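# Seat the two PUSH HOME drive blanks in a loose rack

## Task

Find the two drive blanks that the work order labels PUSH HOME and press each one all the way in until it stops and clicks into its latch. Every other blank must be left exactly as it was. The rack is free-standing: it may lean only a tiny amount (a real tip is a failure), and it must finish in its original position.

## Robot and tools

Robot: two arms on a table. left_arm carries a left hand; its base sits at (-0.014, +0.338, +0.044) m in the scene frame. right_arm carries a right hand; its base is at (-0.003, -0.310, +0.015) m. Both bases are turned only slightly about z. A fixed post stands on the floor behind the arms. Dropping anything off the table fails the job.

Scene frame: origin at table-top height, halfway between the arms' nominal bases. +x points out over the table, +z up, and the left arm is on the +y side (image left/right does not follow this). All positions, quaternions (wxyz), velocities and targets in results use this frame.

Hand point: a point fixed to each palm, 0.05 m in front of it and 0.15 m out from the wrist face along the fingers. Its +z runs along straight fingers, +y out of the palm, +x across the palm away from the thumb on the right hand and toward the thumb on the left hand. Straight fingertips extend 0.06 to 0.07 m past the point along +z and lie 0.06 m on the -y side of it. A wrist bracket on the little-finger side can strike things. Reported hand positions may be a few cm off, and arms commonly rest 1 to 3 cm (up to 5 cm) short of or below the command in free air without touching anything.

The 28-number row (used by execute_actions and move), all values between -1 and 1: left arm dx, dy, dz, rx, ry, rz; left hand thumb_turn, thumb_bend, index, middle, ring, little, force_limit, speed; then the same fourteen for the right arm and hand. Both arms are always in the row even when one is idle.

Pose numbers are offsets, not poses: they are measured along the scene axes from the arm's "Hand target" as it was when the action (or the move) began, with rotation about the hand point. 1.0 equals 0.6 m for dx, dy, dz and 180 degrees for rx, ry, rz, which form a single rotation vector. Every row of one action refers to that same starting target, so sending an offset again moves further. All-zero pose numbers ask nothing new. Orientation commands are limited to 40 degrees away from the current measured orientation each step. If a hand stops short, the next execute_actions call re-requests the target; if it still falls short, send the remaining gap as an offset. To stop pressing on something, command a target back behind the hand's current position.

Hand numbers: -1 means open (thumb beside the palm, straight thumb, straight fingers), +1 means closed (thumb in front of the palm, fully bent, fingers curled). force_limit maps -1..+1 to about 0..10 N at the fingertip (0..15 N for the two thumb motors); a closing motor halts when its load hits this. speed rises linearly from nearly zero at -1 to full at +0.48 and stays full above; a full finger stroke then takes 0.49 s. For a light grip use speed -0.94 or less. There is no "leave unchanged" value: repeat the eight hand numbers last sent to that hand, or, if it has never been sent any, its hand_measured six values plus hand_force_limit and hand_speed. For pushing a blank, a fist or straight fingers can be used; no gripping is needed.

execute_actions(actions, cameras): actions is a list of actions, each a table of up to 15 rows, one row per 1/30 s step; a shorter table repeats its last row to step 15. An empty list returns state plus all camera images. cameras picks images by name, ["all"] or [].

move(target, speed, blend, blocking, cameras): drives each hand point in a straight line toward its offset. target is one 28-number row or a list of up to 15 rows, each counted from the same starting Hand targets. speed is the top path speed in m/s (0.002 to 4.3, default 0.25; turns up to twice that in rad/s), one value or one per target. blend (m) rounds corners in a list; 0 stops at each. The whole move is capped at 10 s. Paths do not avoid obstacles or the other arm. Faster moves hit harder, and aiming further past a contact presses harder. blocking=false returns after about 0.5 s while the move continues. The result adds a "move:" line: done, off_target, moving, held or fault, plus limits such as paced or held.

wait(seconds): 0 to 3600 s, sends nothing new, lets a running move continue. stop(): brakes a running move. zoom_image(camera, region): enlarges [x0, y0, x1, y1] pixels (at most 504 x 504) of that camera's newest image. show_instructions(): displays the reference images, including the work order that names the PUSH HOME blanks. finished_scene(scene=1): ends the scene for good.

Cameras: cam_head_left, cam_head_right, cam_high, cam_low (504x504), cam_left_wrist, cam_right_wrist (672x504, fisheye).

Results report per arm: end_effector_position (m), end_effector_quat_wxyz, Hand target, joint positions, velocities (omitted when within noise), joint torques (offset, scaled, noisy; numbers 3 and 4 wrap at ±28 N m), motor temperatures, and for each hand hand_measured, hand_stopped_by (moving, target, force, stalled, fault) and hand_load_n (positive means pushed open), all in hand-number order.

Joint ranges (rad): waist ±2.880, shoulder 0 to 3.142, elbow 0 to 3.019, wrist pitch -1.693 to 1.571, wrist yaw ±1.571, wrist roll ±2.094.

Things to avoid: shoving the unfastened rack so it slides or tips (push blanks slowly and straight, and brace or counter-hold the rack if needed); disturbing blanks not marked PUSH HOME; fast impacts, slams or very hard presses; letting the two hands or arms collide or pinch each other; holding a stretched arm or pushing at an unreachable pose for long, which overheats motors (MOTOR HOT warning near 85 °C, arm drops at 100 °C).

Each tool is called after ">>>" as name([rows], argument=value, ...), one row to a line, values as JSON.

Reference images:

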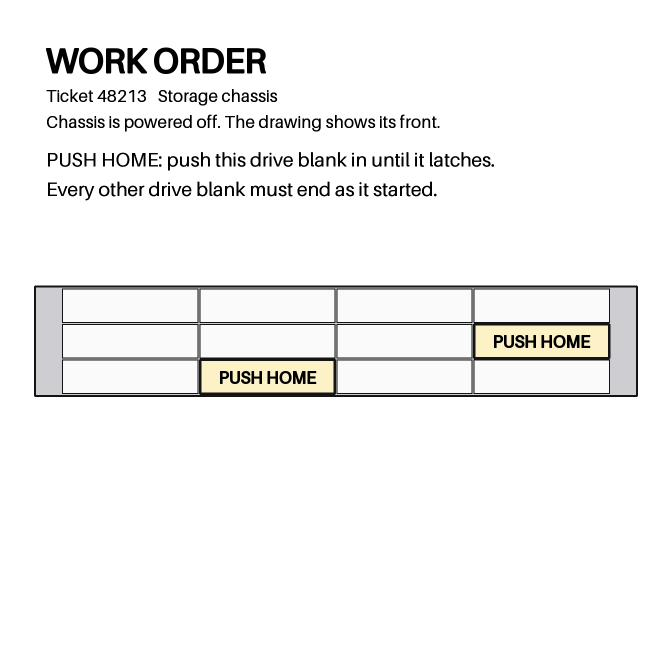

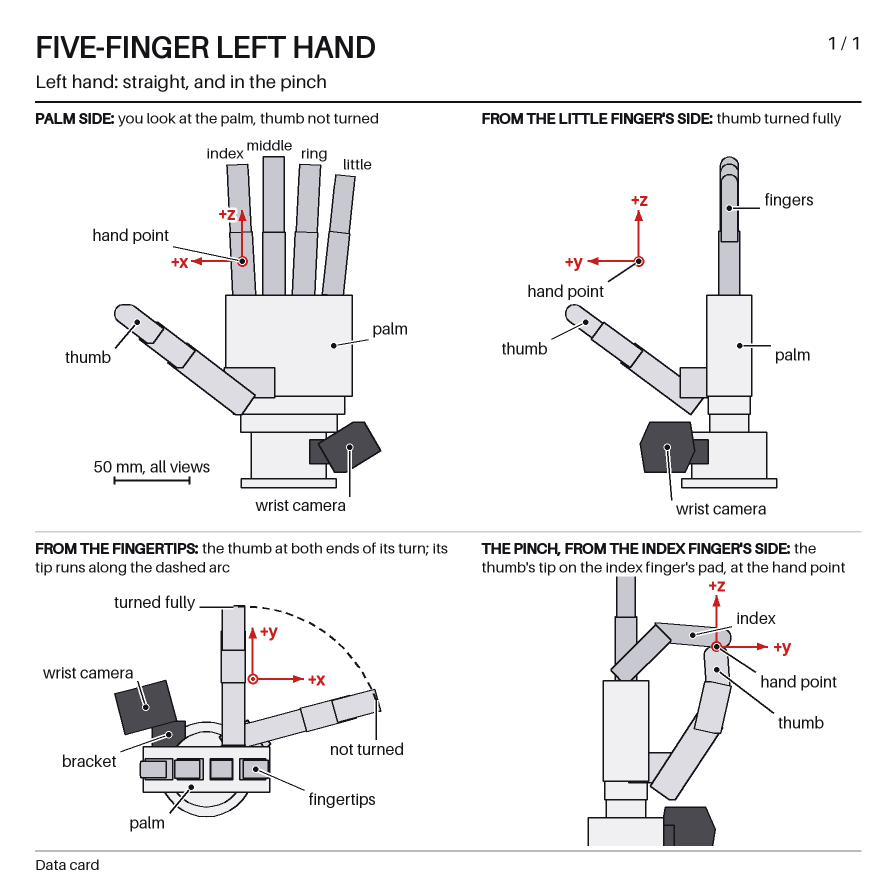

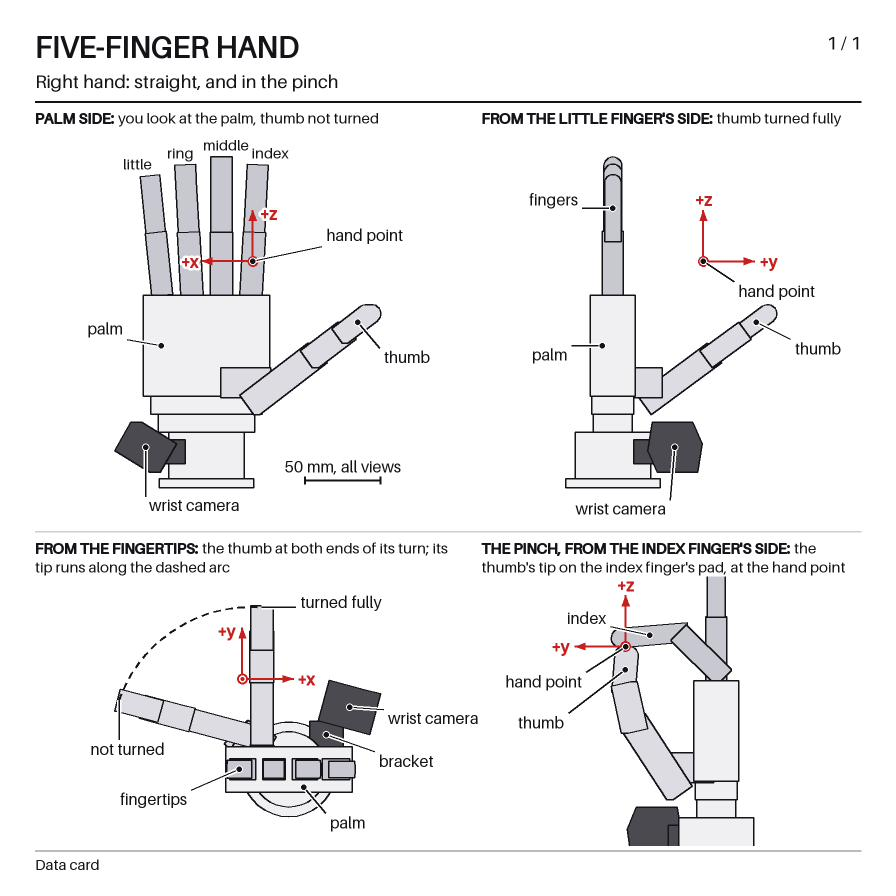

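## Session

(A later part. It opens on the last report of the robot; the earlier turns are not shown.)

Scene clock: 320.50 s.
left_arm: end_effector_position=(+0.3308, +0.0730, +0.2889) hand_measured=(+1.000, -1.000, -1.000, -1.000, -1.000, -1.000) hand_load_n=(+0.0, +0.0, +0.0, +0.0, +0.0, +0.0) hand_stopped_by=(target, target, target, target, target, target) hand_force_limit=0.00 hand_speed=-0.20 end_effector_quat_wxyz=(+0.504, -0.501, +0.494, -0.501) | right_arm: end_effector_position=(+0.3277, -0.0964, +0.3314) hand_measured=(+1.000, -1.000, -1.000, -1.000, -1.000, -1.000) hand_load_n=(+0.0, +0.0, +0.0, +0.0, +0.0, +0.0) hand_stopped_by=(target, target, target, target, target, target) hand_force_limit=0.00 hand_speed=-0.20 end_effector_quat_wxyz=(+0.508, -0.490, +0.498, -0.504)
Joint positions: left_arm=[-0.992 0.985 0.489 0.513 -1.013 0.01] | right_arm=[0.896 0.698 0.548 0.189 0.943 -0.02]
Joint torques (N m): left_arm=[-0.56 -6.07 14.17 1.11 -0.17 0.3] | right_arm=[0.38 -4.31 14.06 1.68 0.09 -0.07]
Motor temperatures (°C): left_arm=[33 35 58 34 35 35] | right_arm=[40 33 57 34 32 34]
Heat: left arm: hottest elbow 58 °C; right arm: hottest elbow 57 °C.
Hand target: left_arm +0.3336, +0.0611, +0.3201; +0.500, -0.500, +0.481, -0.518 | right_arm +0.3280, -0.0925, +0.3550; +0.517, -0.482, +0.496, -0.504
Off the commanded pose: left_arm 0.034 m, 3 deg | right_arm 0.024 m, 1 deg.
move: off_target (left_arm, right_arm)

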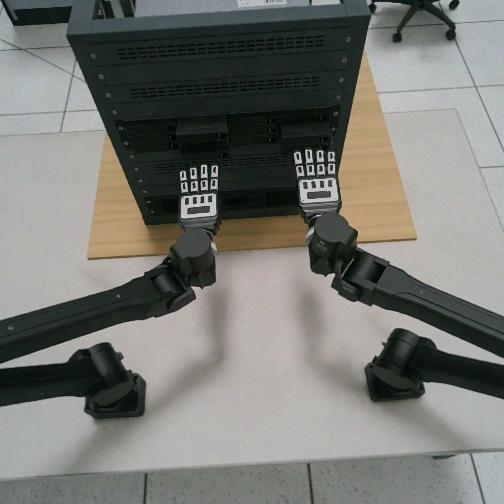

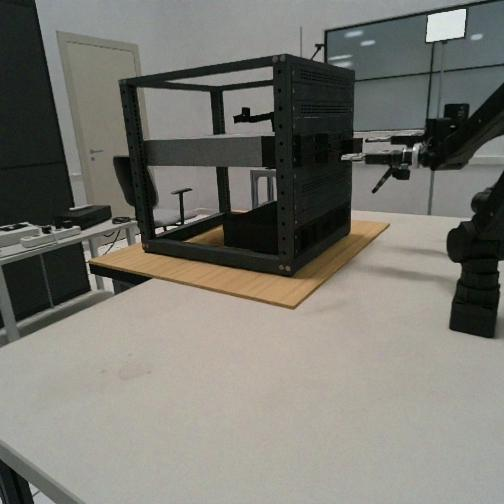

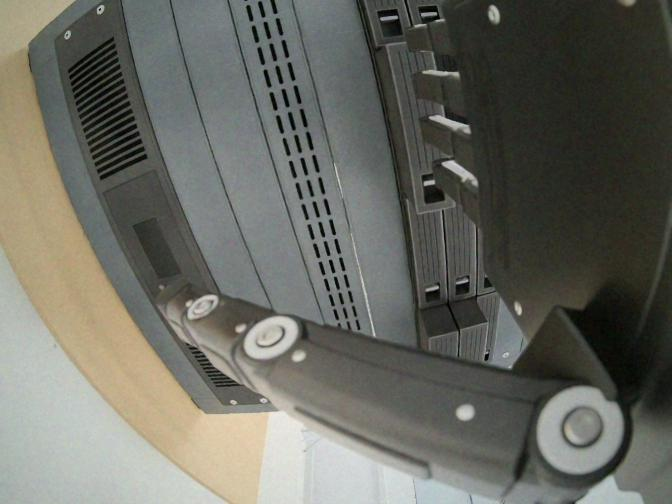

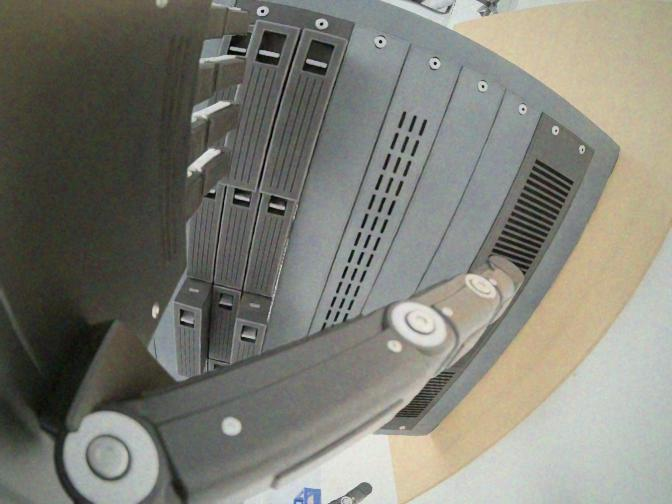

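>>> move(target=[0.0333,0,0,0,0,0,1,-1,-1,-1,-1,-1,0,-0.2,0.0367,0,0,0,0,0,1,-1,-1,-1,-1,-1,0,-0.2], speed=0.05, cameras=["cam_high","cam_low","cam_left_wrist","cam_right_wrist"])

>>> zoom_image(camera="cam_low", region=[310, 120, 370, 180])

>>> zoom_image(camera="cam_left_wrist", region=[350, 0, 550, 220])

>>> zoom_image(camera="cam_right_wrist", region=[140, 0, 340, 220])

Scene clock: 356.07 s.
left_arm: end_effector_position=(+0.3425, +0.0695, +0.2965) hand_measured=(+1.000, -1.000, -1.000, -1.000, -1.000, -1.000) hand_load_n=(+0.0, +0.0, +0.0, +0.0, +0.0, +0.0) hand_stopped_by=(target, target, target, target, target, target) hand_force_limit=0.00 hand_speed=-0.20 end_effector_quat_wxyz=(+0.499, -0.498, +0.495, -0.508) | right_arm: end_effector_position=(+0.3424, -0.0968, +0.3278) hand_measured=(+1.000, -1.000, -1.000, -1.000, -1.000, -1.000) hand_load_n=(+0.0, +0.0, +0.0, +0.0, +0.0, +0.0) hand_stopped_by=(target, target, target, target, target, target) hand_force_limit=0.00 hand_speed=-0.20 end_effector_quat_wxyz=(+0.504, -0.499, +0.494, -0.503)
Joint positions: left_arm=[-0.957 0.998 0.512 0.513 -0.961 0.01] | right_arm=[0.839 0.73 0.561 0.189 0.876 -0.02]
Joint torques (N m): left_arm=[1.32 -4.01 14.32 1.58 -0.03 0.25] | right_arm=[-0.5 -2.55 14.84 2.58 -0.03 0.02]
Motor temperatures (°C): left_arm=[33 35 60 33 35 35] | right_arm=[39 33 53 34 32 34]
Heat: left arm: hottest elbow 60 °C; right arm: hottest elbow 53 °C.
Hand target: left_arm +0.3536, +0.0611, +0.3200; +0.500, -0.500, +0.481, -0.518 | right_arm +0.3500, -0.0925, +0.3550; +0.517, -0.482, +0.496, -0.504
Off the commanded pose: left_arm 0.027 m, 2 deg | right_arm 0.029 m, 2 deg.
move: off_target (left_arm, right_arm)

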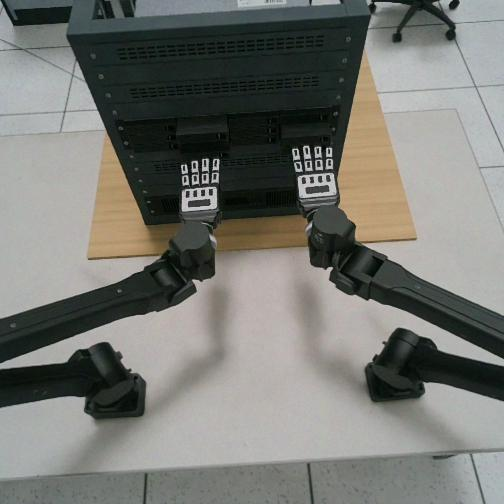

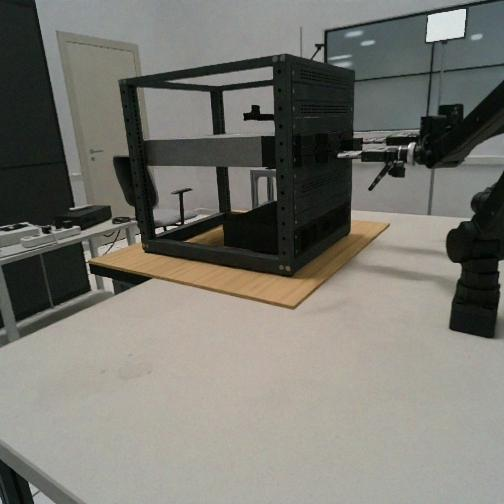

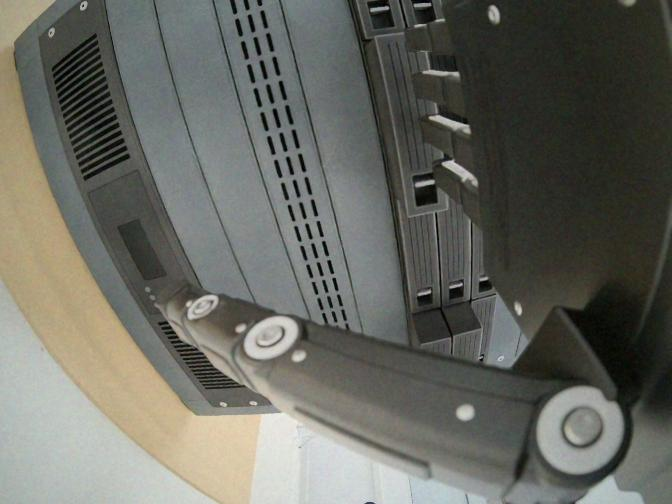

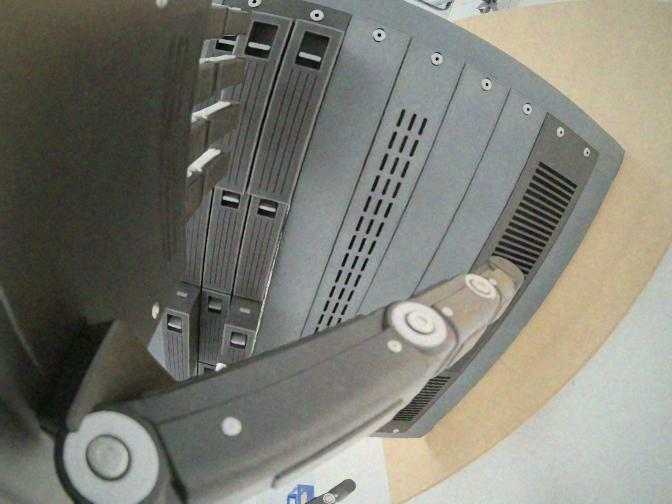

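Scaled by 8.400 from the camera's image (finer frame: 720x720).

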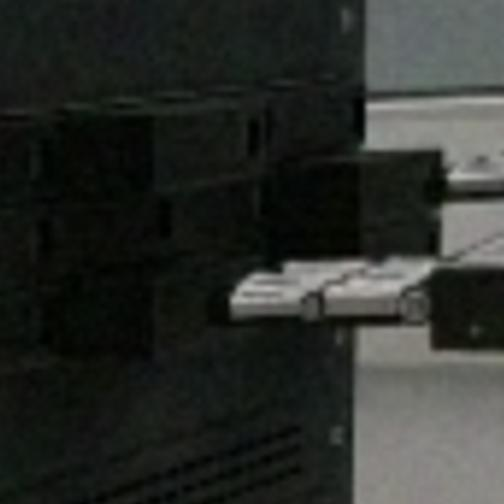

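Scaled by 2.291 from the camera's image (finer frame: 960x720).

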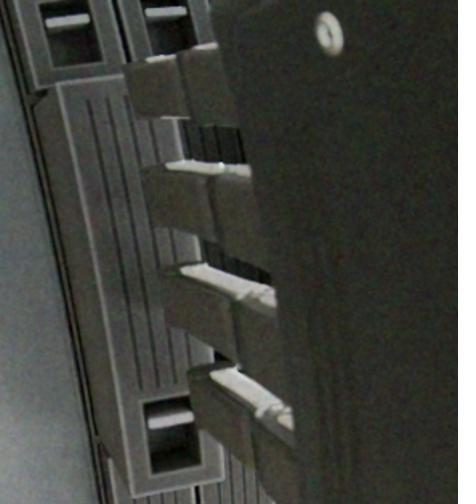

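Scaled by 2.291 from the camera's image (finer frame: 960x720).

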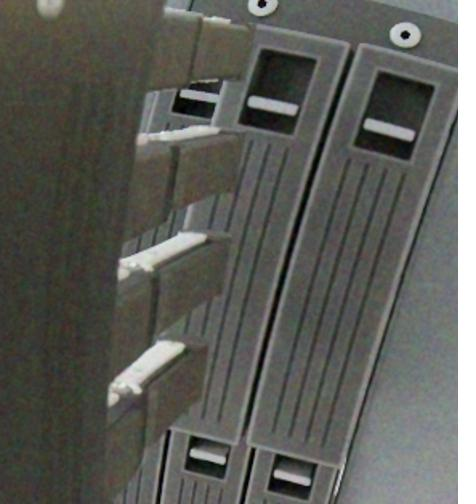

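>>> move(target=[0.012,0,0.005,0,0,0,1,-1,-1,-1,-1,-1,0,-0.2,0.027,0,-0.003,0,0,0,1,-1,-1,-1,-1,-1,0,-0.2], speed=0.04, cameras=["cam_high","cam_low","cam_left_wrist","cam_right_wrist"])

>>> zoom_image(camera="cam_low", region=[310, 120, 370, 180])

>>> zoom_image(camera="cam_left_wrist", region=[350, 0, 550, 220])

>>> zoom_image(camera="cam_right_wrist", region=[140, 0, 340, 220])

>>> zoom_image(camera="cam_high", region=[160, 100, 350, 200])

Scene clock: 386.20 s.
left_arm: end_effector_position=(+0.3490, +0.0687, +0.3011) hand_measured=(+1.000, -1.000, -1.000, -1.000, -1.000, -1.000) hand_load_n=(+0.0, +0.0, +0.0, +0.0, +0.0, +0.0) hand_stopped_by=(target, target, target, target, target, target) hand_force_limit=0.00 hand_speed=-0.20 end_effector_quat_wxyz=(+0.499, -0.497, +0.493, -0.511) | right_arm: end_effector_position=(+0.3568, -0.0976, +0.3239) hand_measured=(+1.000, -1.000, -1.000, -1.000, -1.000, -1.000) hand_load_n=(+0.0, +0.0, -0.5, +0.0, -0.5, +0.0) hand_stopped_by=(target, target, target, target, target, target) hand_force_limit=0.00 hand_speed=-0.20 end_effector_quat_wxyz=(+0.499, -0.504, +0.494, -0.503)
Joint positions: left_arm=[-0.939 1.006 0.526 0.513 -0.942 0.01] | right_arm=[0.791 0.766 0.572 0.201 0.827 -0.02]
Joint torques (N m): left_arm=[1.61 -4.13 14.31 1.4 0 0.22] | right_arm=[-1.61 -3.78 14.71 3 -0.08 0.05]
Motor temperatures (°C): left_arm=[33 35 60 33 34 35] | right_arm=[39 33 56 34 32 34]
Heat: left arm: hottest elbow 60 °C; right arm: hottest elbow 56 °C.
Hand target: left_arm +0.3608, +0.0611, +0.3230; +0.500, -0.500, +0.481, -0.518 | right_arm +0.3663, -0.0925, +0.3532; +0.517, -0.482, +0.496, -0.504
Off the commanded pose: left_arm 0.026 m, 2 deg | right_arm 0.031 m, 3 deg.
move: off_target (left_arm, right_arm)

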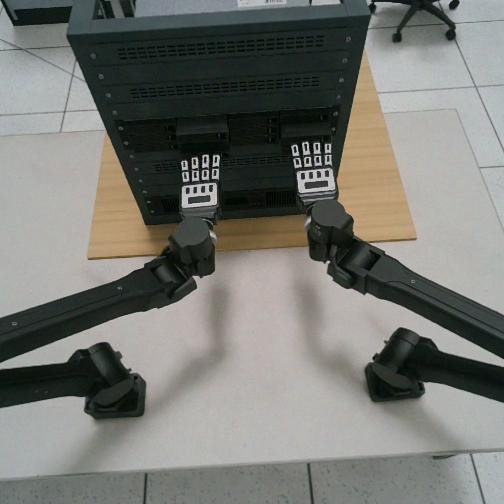

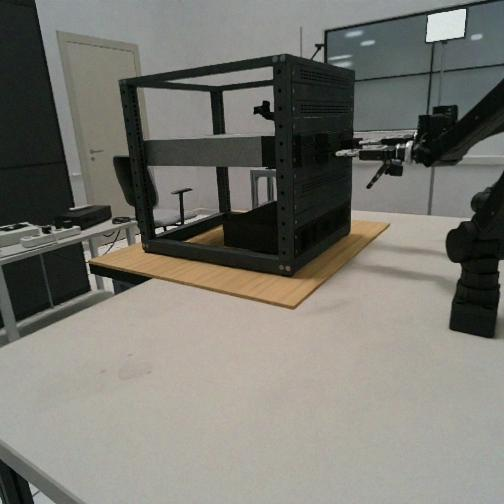

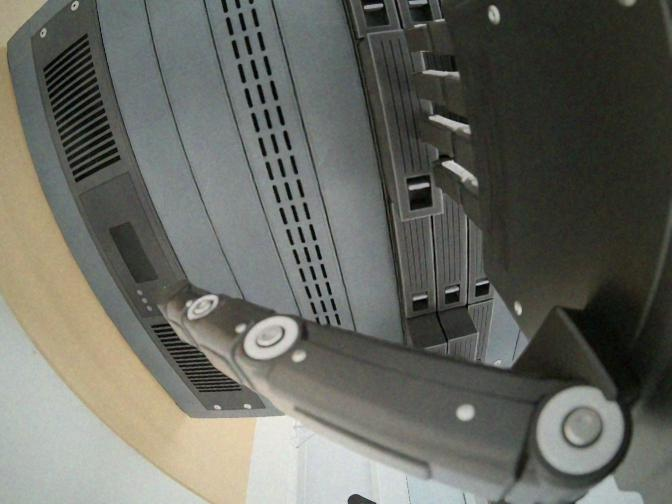

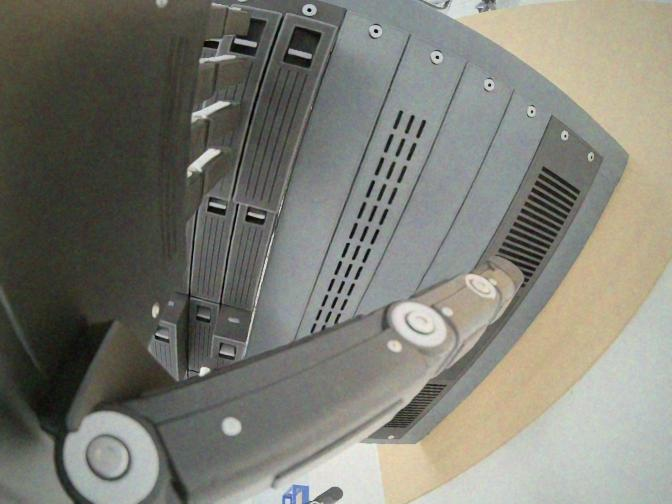

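Scaled by 8.400 from the camera's image (finer frame: 720x720).

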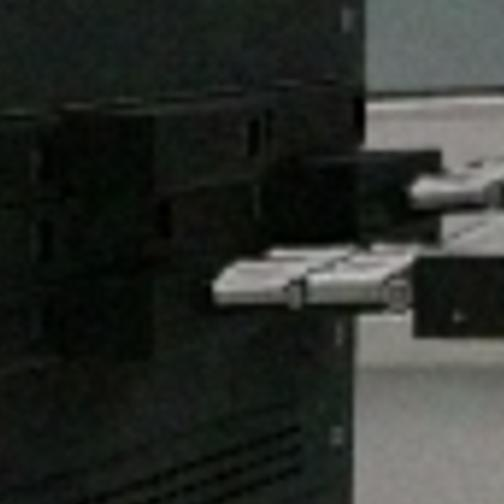

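Scaled by 2.291 from the camera's image (finer frame: 960x720).

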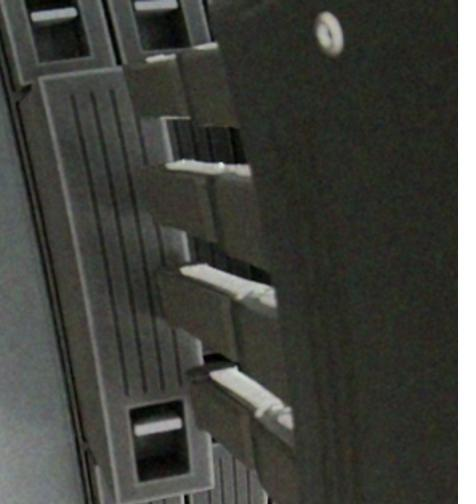

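Scaled by 2.291 from the camera's image (finer frame: 960x720).

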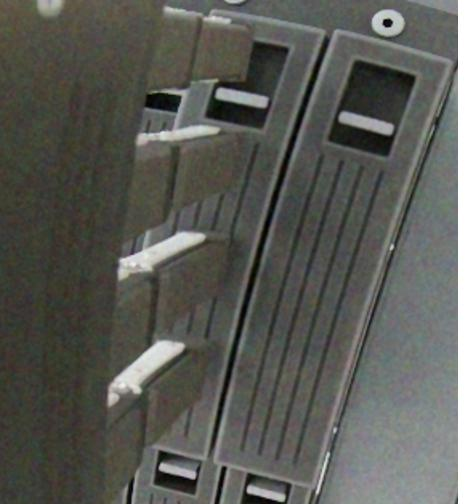

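Scaled by 2.653 from the camera's image (finer frame: 720x720).

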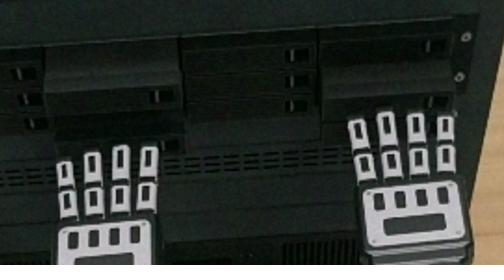

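>>> move(target=[0,0,-0.0095,0,0.004,0,1,-1,-1,-1,-1,-1,0,-0.2,0.025,0,0.008,0,0,0,1,-1,-1,-1,-1,-1,0,-0.2], speed=0.03, cameras=["cam_high","cam_low","cam_left_wrist","cam_right_wrist"])

>>> zoom_image(camera="cam_low", region=[310, 120, 370, 180])

>>> zoom_image(camera="cam_left_wrist", region=[350, 0, 550, 220])

>>> zoom_image(camera="cam_right_wrist", region=[140, 0, 340, 220])

Scene clock: 422.90 s.
left_arm: end_effector_position=(+0.3492, +0.0691, +0.2978) hand_measured=(+1.000, -1.000, -1.000, -1.000, -1.000, -1.000) hand_load_n=(+0.0, +0.0, +0.0, +0.0, +0.0, +0.0) hand_stopped_by=(target, target, target, target, target, target) hand_force_limit=0.00 hand_speed=-0.20 end_effector_quat_wxyz=(+0.499, -0.497, +0.497, -0.507) | right_arm: end_effector_position=(+0.3710, -0.0977, +0.3278) hand_measured=(+1.000, -1.000, -1.000, -1.000, -1.000, -1.000) hand_load_n=(+0.0, +0.0, +0.0, -0.5, +0.0, +0.0) hand_stopped_by=(target, target, target, target, target, target) hand_force_limit=0.00 hand_speed=-0.20 end_effector_quat_wxyz=(+0.498, -0.506, +0.493, -0.503)
Joint positions: left_arm=[-0.937 1.008 0.526 0.502 -0.941 0.009] | right_arm=[0.75 0.799 0.599 0.203 0.785 -0.02]
Joint torques (N m): left_arm=[1.55 -4.48 14.17 1.36 -0.04 0.08] | right_arm=[-0.62 -3.66 14.72 3.11 -0.08 0.13]
Motor temperatures (°C): left_arm=[33 35 57 33 34 35] | right_arm=[39 33 58 34 32 34]
Heat: left arm: hottest elbow 57 °C; right arm: hottest elbow 58 °C.
Hand target: left_arm +0.3608, +0.0611, +0.3174; +0.497, -0.504, +0.484, -0.515 | right_arm +0.3812, -0.0925, +0.3579; +0.517, -0.483, +0.496, -0.504
Off the commanded pose: left_arm 0.024 m, 2 deg | right_arm 0.032 m, 3 deg.
move: off_target (left_arm, right_arm)

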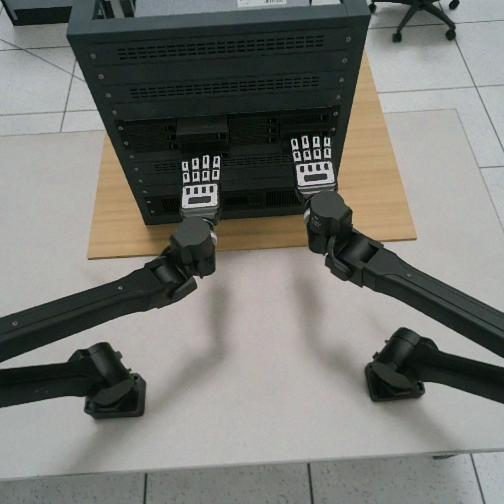

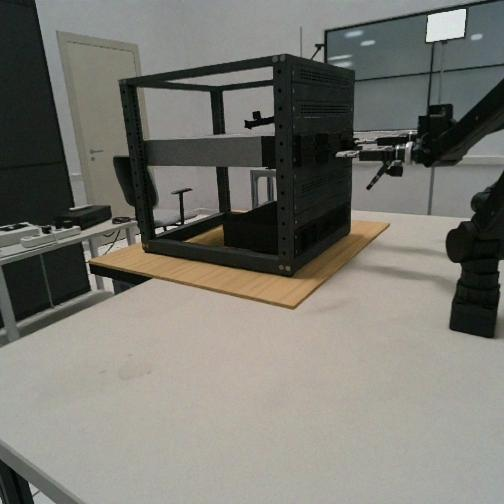

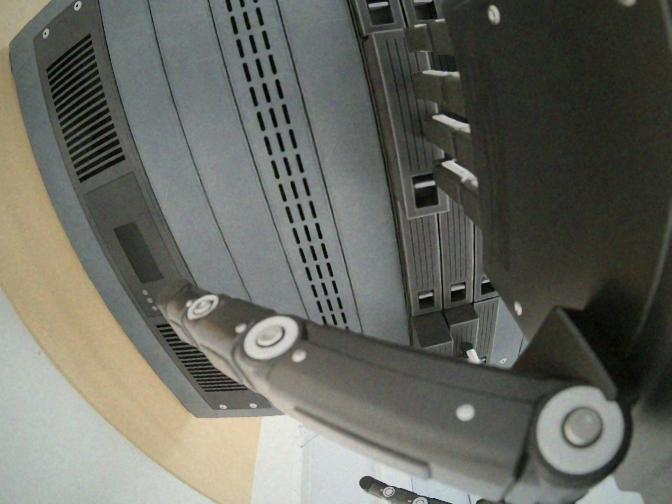

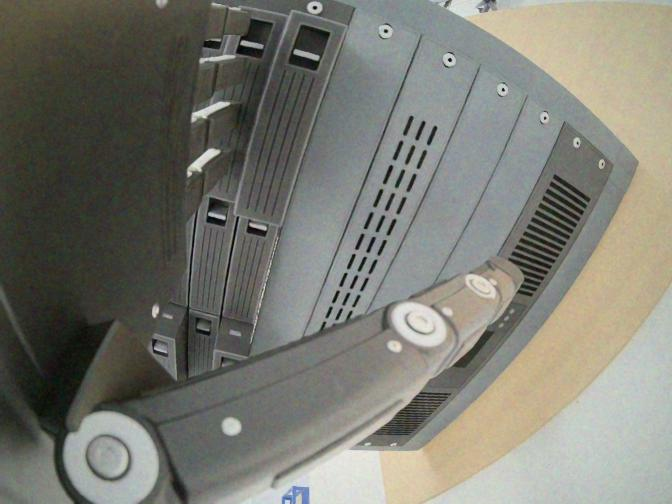

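Scaled by 8.400 from the camera's image (finer frame: 720x720).

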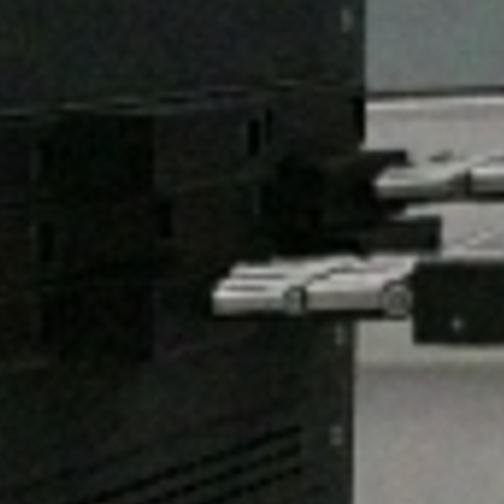

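Scaled by 2.291 from the camera's image (finer frame: 960x720).

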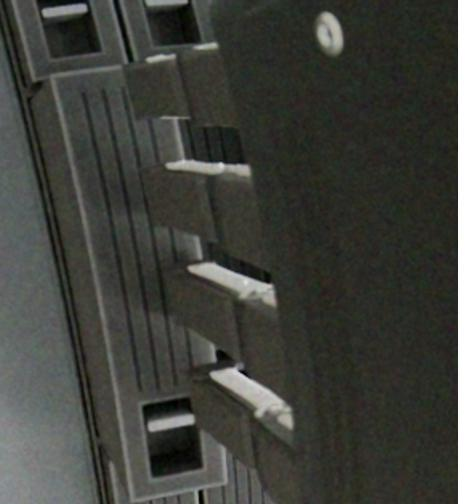

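Scaled by 2.291 from the camera's image (finer frame: 960x720).

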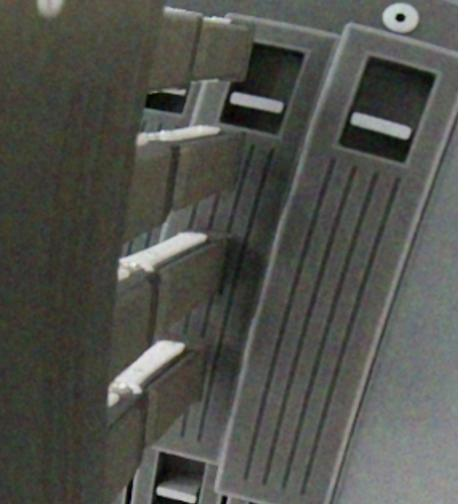

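>>> move(target=[0.015,0,-0.007,0,0.002,0,1,-1,-1,-1,-1,-1,0,-0.2,0.022,0,0,0,0,0,1,-1,-1,-1,-1,-1,0,-0.2], speed=0.03, cameras=["cam_high","cam_low","cam_left_wrist","cam_right_wrist"])

>>> zoom_image(camera="cam_low", region=[310, 120, 370, 180])

>>> zoom_image(camera="cam_left_wrist", region=[350, 0, 550, 220])

>>> zoom_image(camera="cam_right_wrist", region=[140, 0, 340, 220])

Scene clock: 437.10 s.
left_arm: end_effector_position=(+0.3578, +0.0686, +0.2981) hand_measured=(+1.000, -1.000, -1.000, -1.000, -1.000, -1.000) hand_load_n=(+0.0, +0.0, +0.0, +0.0, -0.5, +0.0) hand_stopped_by=(target, target, target, target, target, target) hand_force_limit=0.00 hand_speed=-0.20 end_effector_quat_wxyz=(+0.497, -0.499, +0.496, -0.507) | right_arm: end_effector_position=(+0.3827, -0.0971, +0.3284) hand_measured=(+1.000, -1.000, -1.000, -1.000, -1.000, -1.000) hand_load_n=(+0.0, +0.0, +0.0, +0.0, +0.0, +0.0) hand_stopped_by=(target, target, target, target, target, target) hand_force_limit=0.00 hand_speed=-0.20 end_effector_quat_wxyz=(+0.498, -0.506, +0.493, -0.503)
Joint positions: left_arm=[-0.914 1.025 0.538 0.502 -0.918 0] | right_arm=[0.718 0.83 0.614 0.219 0.751 -0.02]
Joint torques (N m): left_arm=[1.9 -3.72 13.7 1.29 0.02 0.08] | right_arm=[-1.44 -4.13 14.86 2.89 -0.05 0.2]
Motor temperatures (°C): left_arm=[33 35 57 33 34 35] | right_arm=[39 33 56 34 32 34]
Heat: left arm: hottest elbow 57 °C; right arm: hottest elbow 56 °C.
Hand target: left_arm +0.3698, +0.0611, +0.3132; +0.495, -0.505, +0.485, -0.514 | right_arm +0.3944, -0.0924, +0.3580; +0.517, -0.483, +0.496, -0.503
Off the commanded pose: left_arm 0.021 m, 2 deg | right_arm 0.032 m, 3 deg.
move: off_target (left_arm, right_arm)

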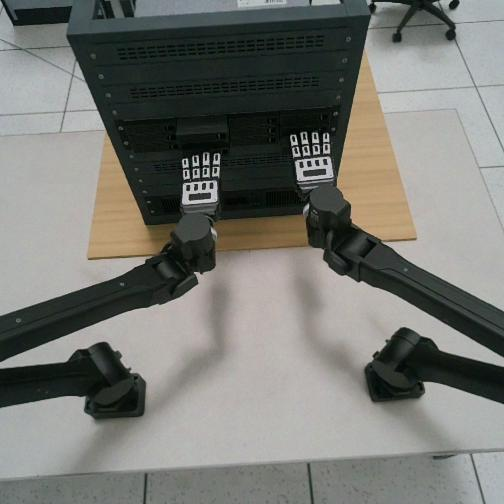

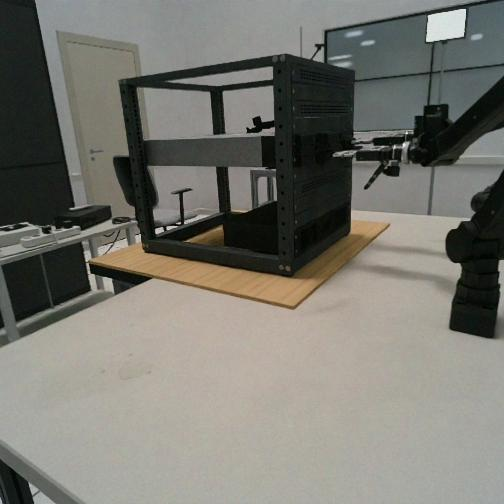

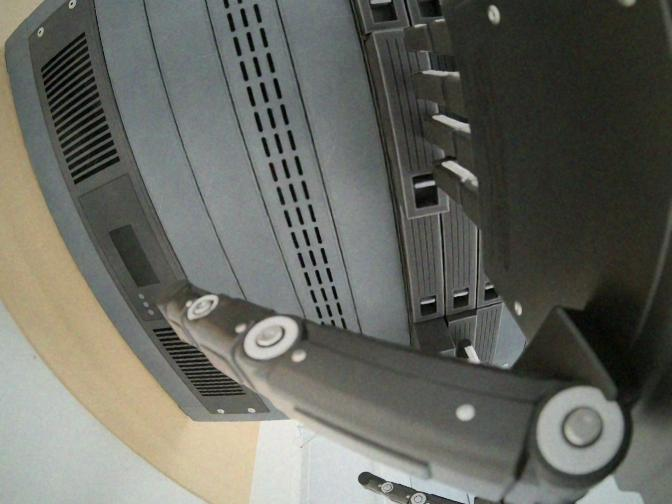

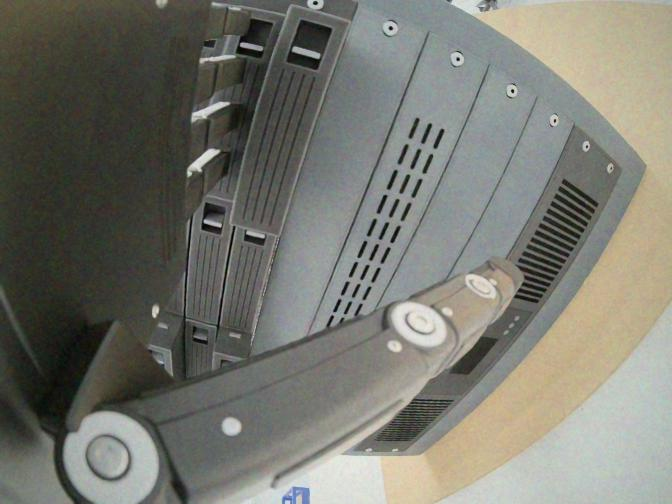

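Scaled by 8.400 from the camera's image (finer frame: 720x720).

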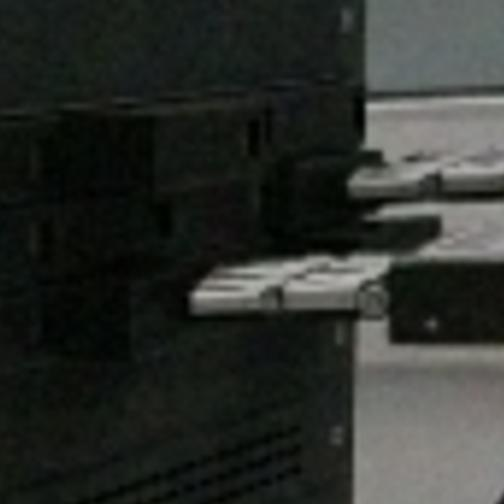

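Scaled by 2.291 from the camera's image (finer frame: 960x720).

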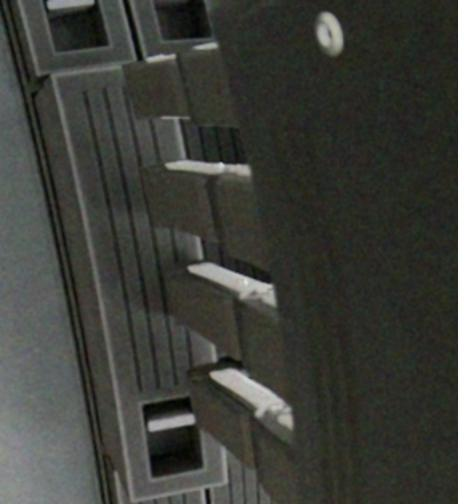

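Scaled by 2.291 from the camera's image (finer frame: 960x720).

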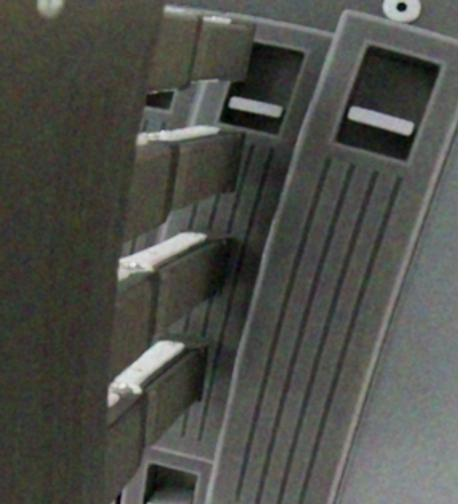

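>>> move(target=[-0.025,0,-0.0133,0,0.002,0,1,-1,-1,-1,-1,-1,0,-0.2,0.02,0,0,0,0,0,1,-1,-1,-1,-1,-1,0,-0.2], speed=0.03, cameras=["cam_high","cam_low","cam_left_wrist","cam_right_wrist"])

>>> zoom_image(camera="cam_low", region=[310, 120, 370, 180])

>>> zoom_image(camera="cam_left_wrist", region=[350, 0, 550, 220])

>>> zoom_image(camera="cam_right_wrist", region=[140, 0, 340, 220])

Scene clock: 449.77 s.
left_arm: end_effector_position=(+0.3549, +0.0689, +0.2978) hand_measured=(+1.000, -1.000, -1.000, -1.000, -1.000, -1.000) hand_load_n=(+0.0, +0.0, +0.0, +0.0, +0.0, +0.0) hand_stopped_by=(target, target, target, target, target, target) hand_force_limit=0.00 hand_speed=-0.20 end_effector_quat_wxyz=(+0.500, -0.505, +0.491, -0.504) | right_arm: end_effector_position=(+0.3904, -0.0968, +0.3290) hand_measured=(+1.000, -1.000, -1.000, -1.000, -1.000, -1.000) hand_load_n=(+0.0, +0.0, +0.0, -0.5, +0.0, +0.0) hand_stopped_by=(target, target, target, target, target, target) hand_force_limit=0.00 hand_speed=-0.20 end_effector_quat_wxyz=(+0.500, -0.506, +0.492, -0.502)
Joint positions: left_arm=[-0.929 1.027 0.538 0.502 -0.95 -0.008] | right_arm=[0.697 0.849 0.623 0.231 0.728 -0.02]
Joint torques (N m): left_arm=[0.03 -5.54 11.41 1.42 -0.18 0.07] | right_arm=[-1.79 -3.43 15.17 3.06 -0.28 0.17]
Motor temperatures (°C): left_arm=[33 35 59 33 34 35] | right_arm=[39 33 57 34 32 34]
Heat: left arm: hottest elbow 59 °C; right arm: hottest elbow 57 °C.
Hand target: left_arm +0.3548, +0.0611, +0.3051; +0.494, -0.507, +0.487, -0.512 | right_arm +0.4065, -0.0927, +0.3580; +0.517, -0.482, +0.496, -0.504
Off the commanded pose: left_arm 0.011 m, 1 deg | right_arm 0.033 m, 3 deg.
move: off_target (left_arm, right_arm)

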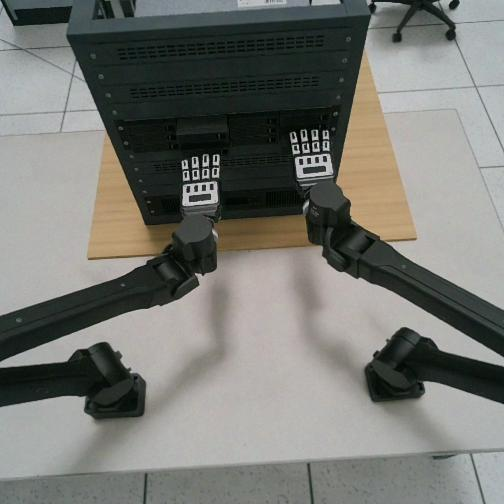

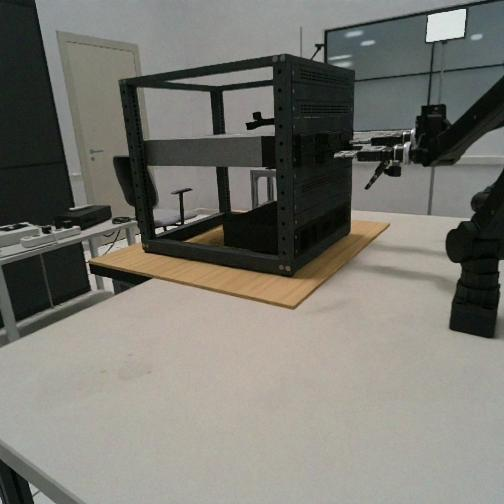

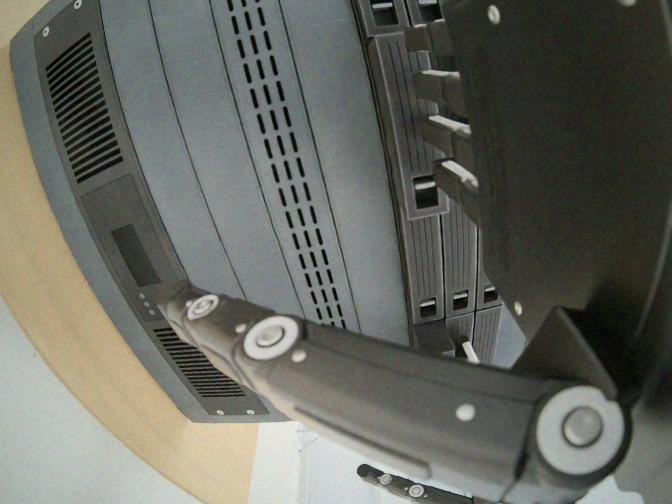

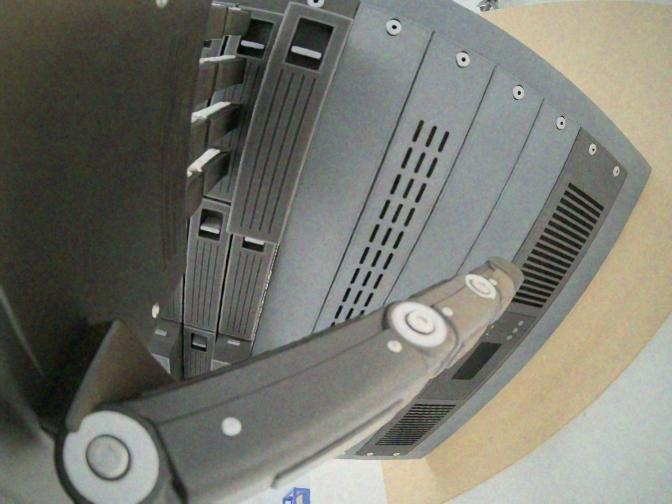

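Scaled by 8.400 from the camera's image (finer frame: 720x720).

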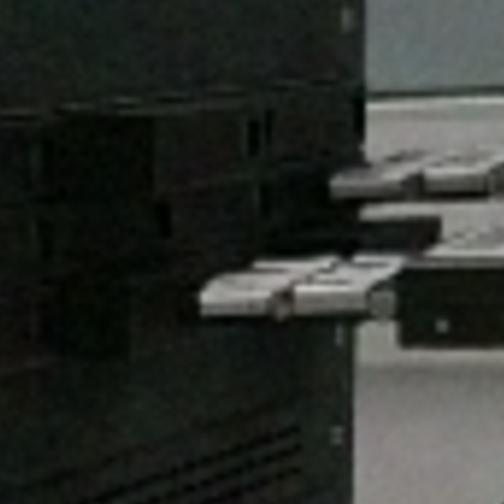

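Scaled by 2.291 from the camera's image (finer frame: 960x720).

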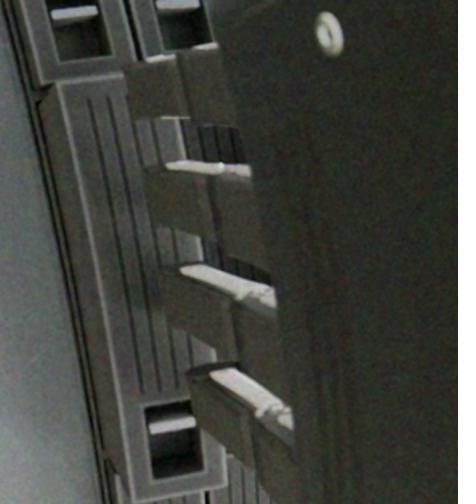

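Scaled by 2.291 from the camera's image (finer frame: 960x720).

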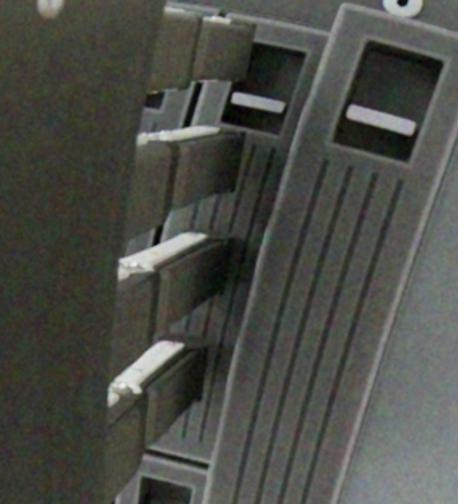

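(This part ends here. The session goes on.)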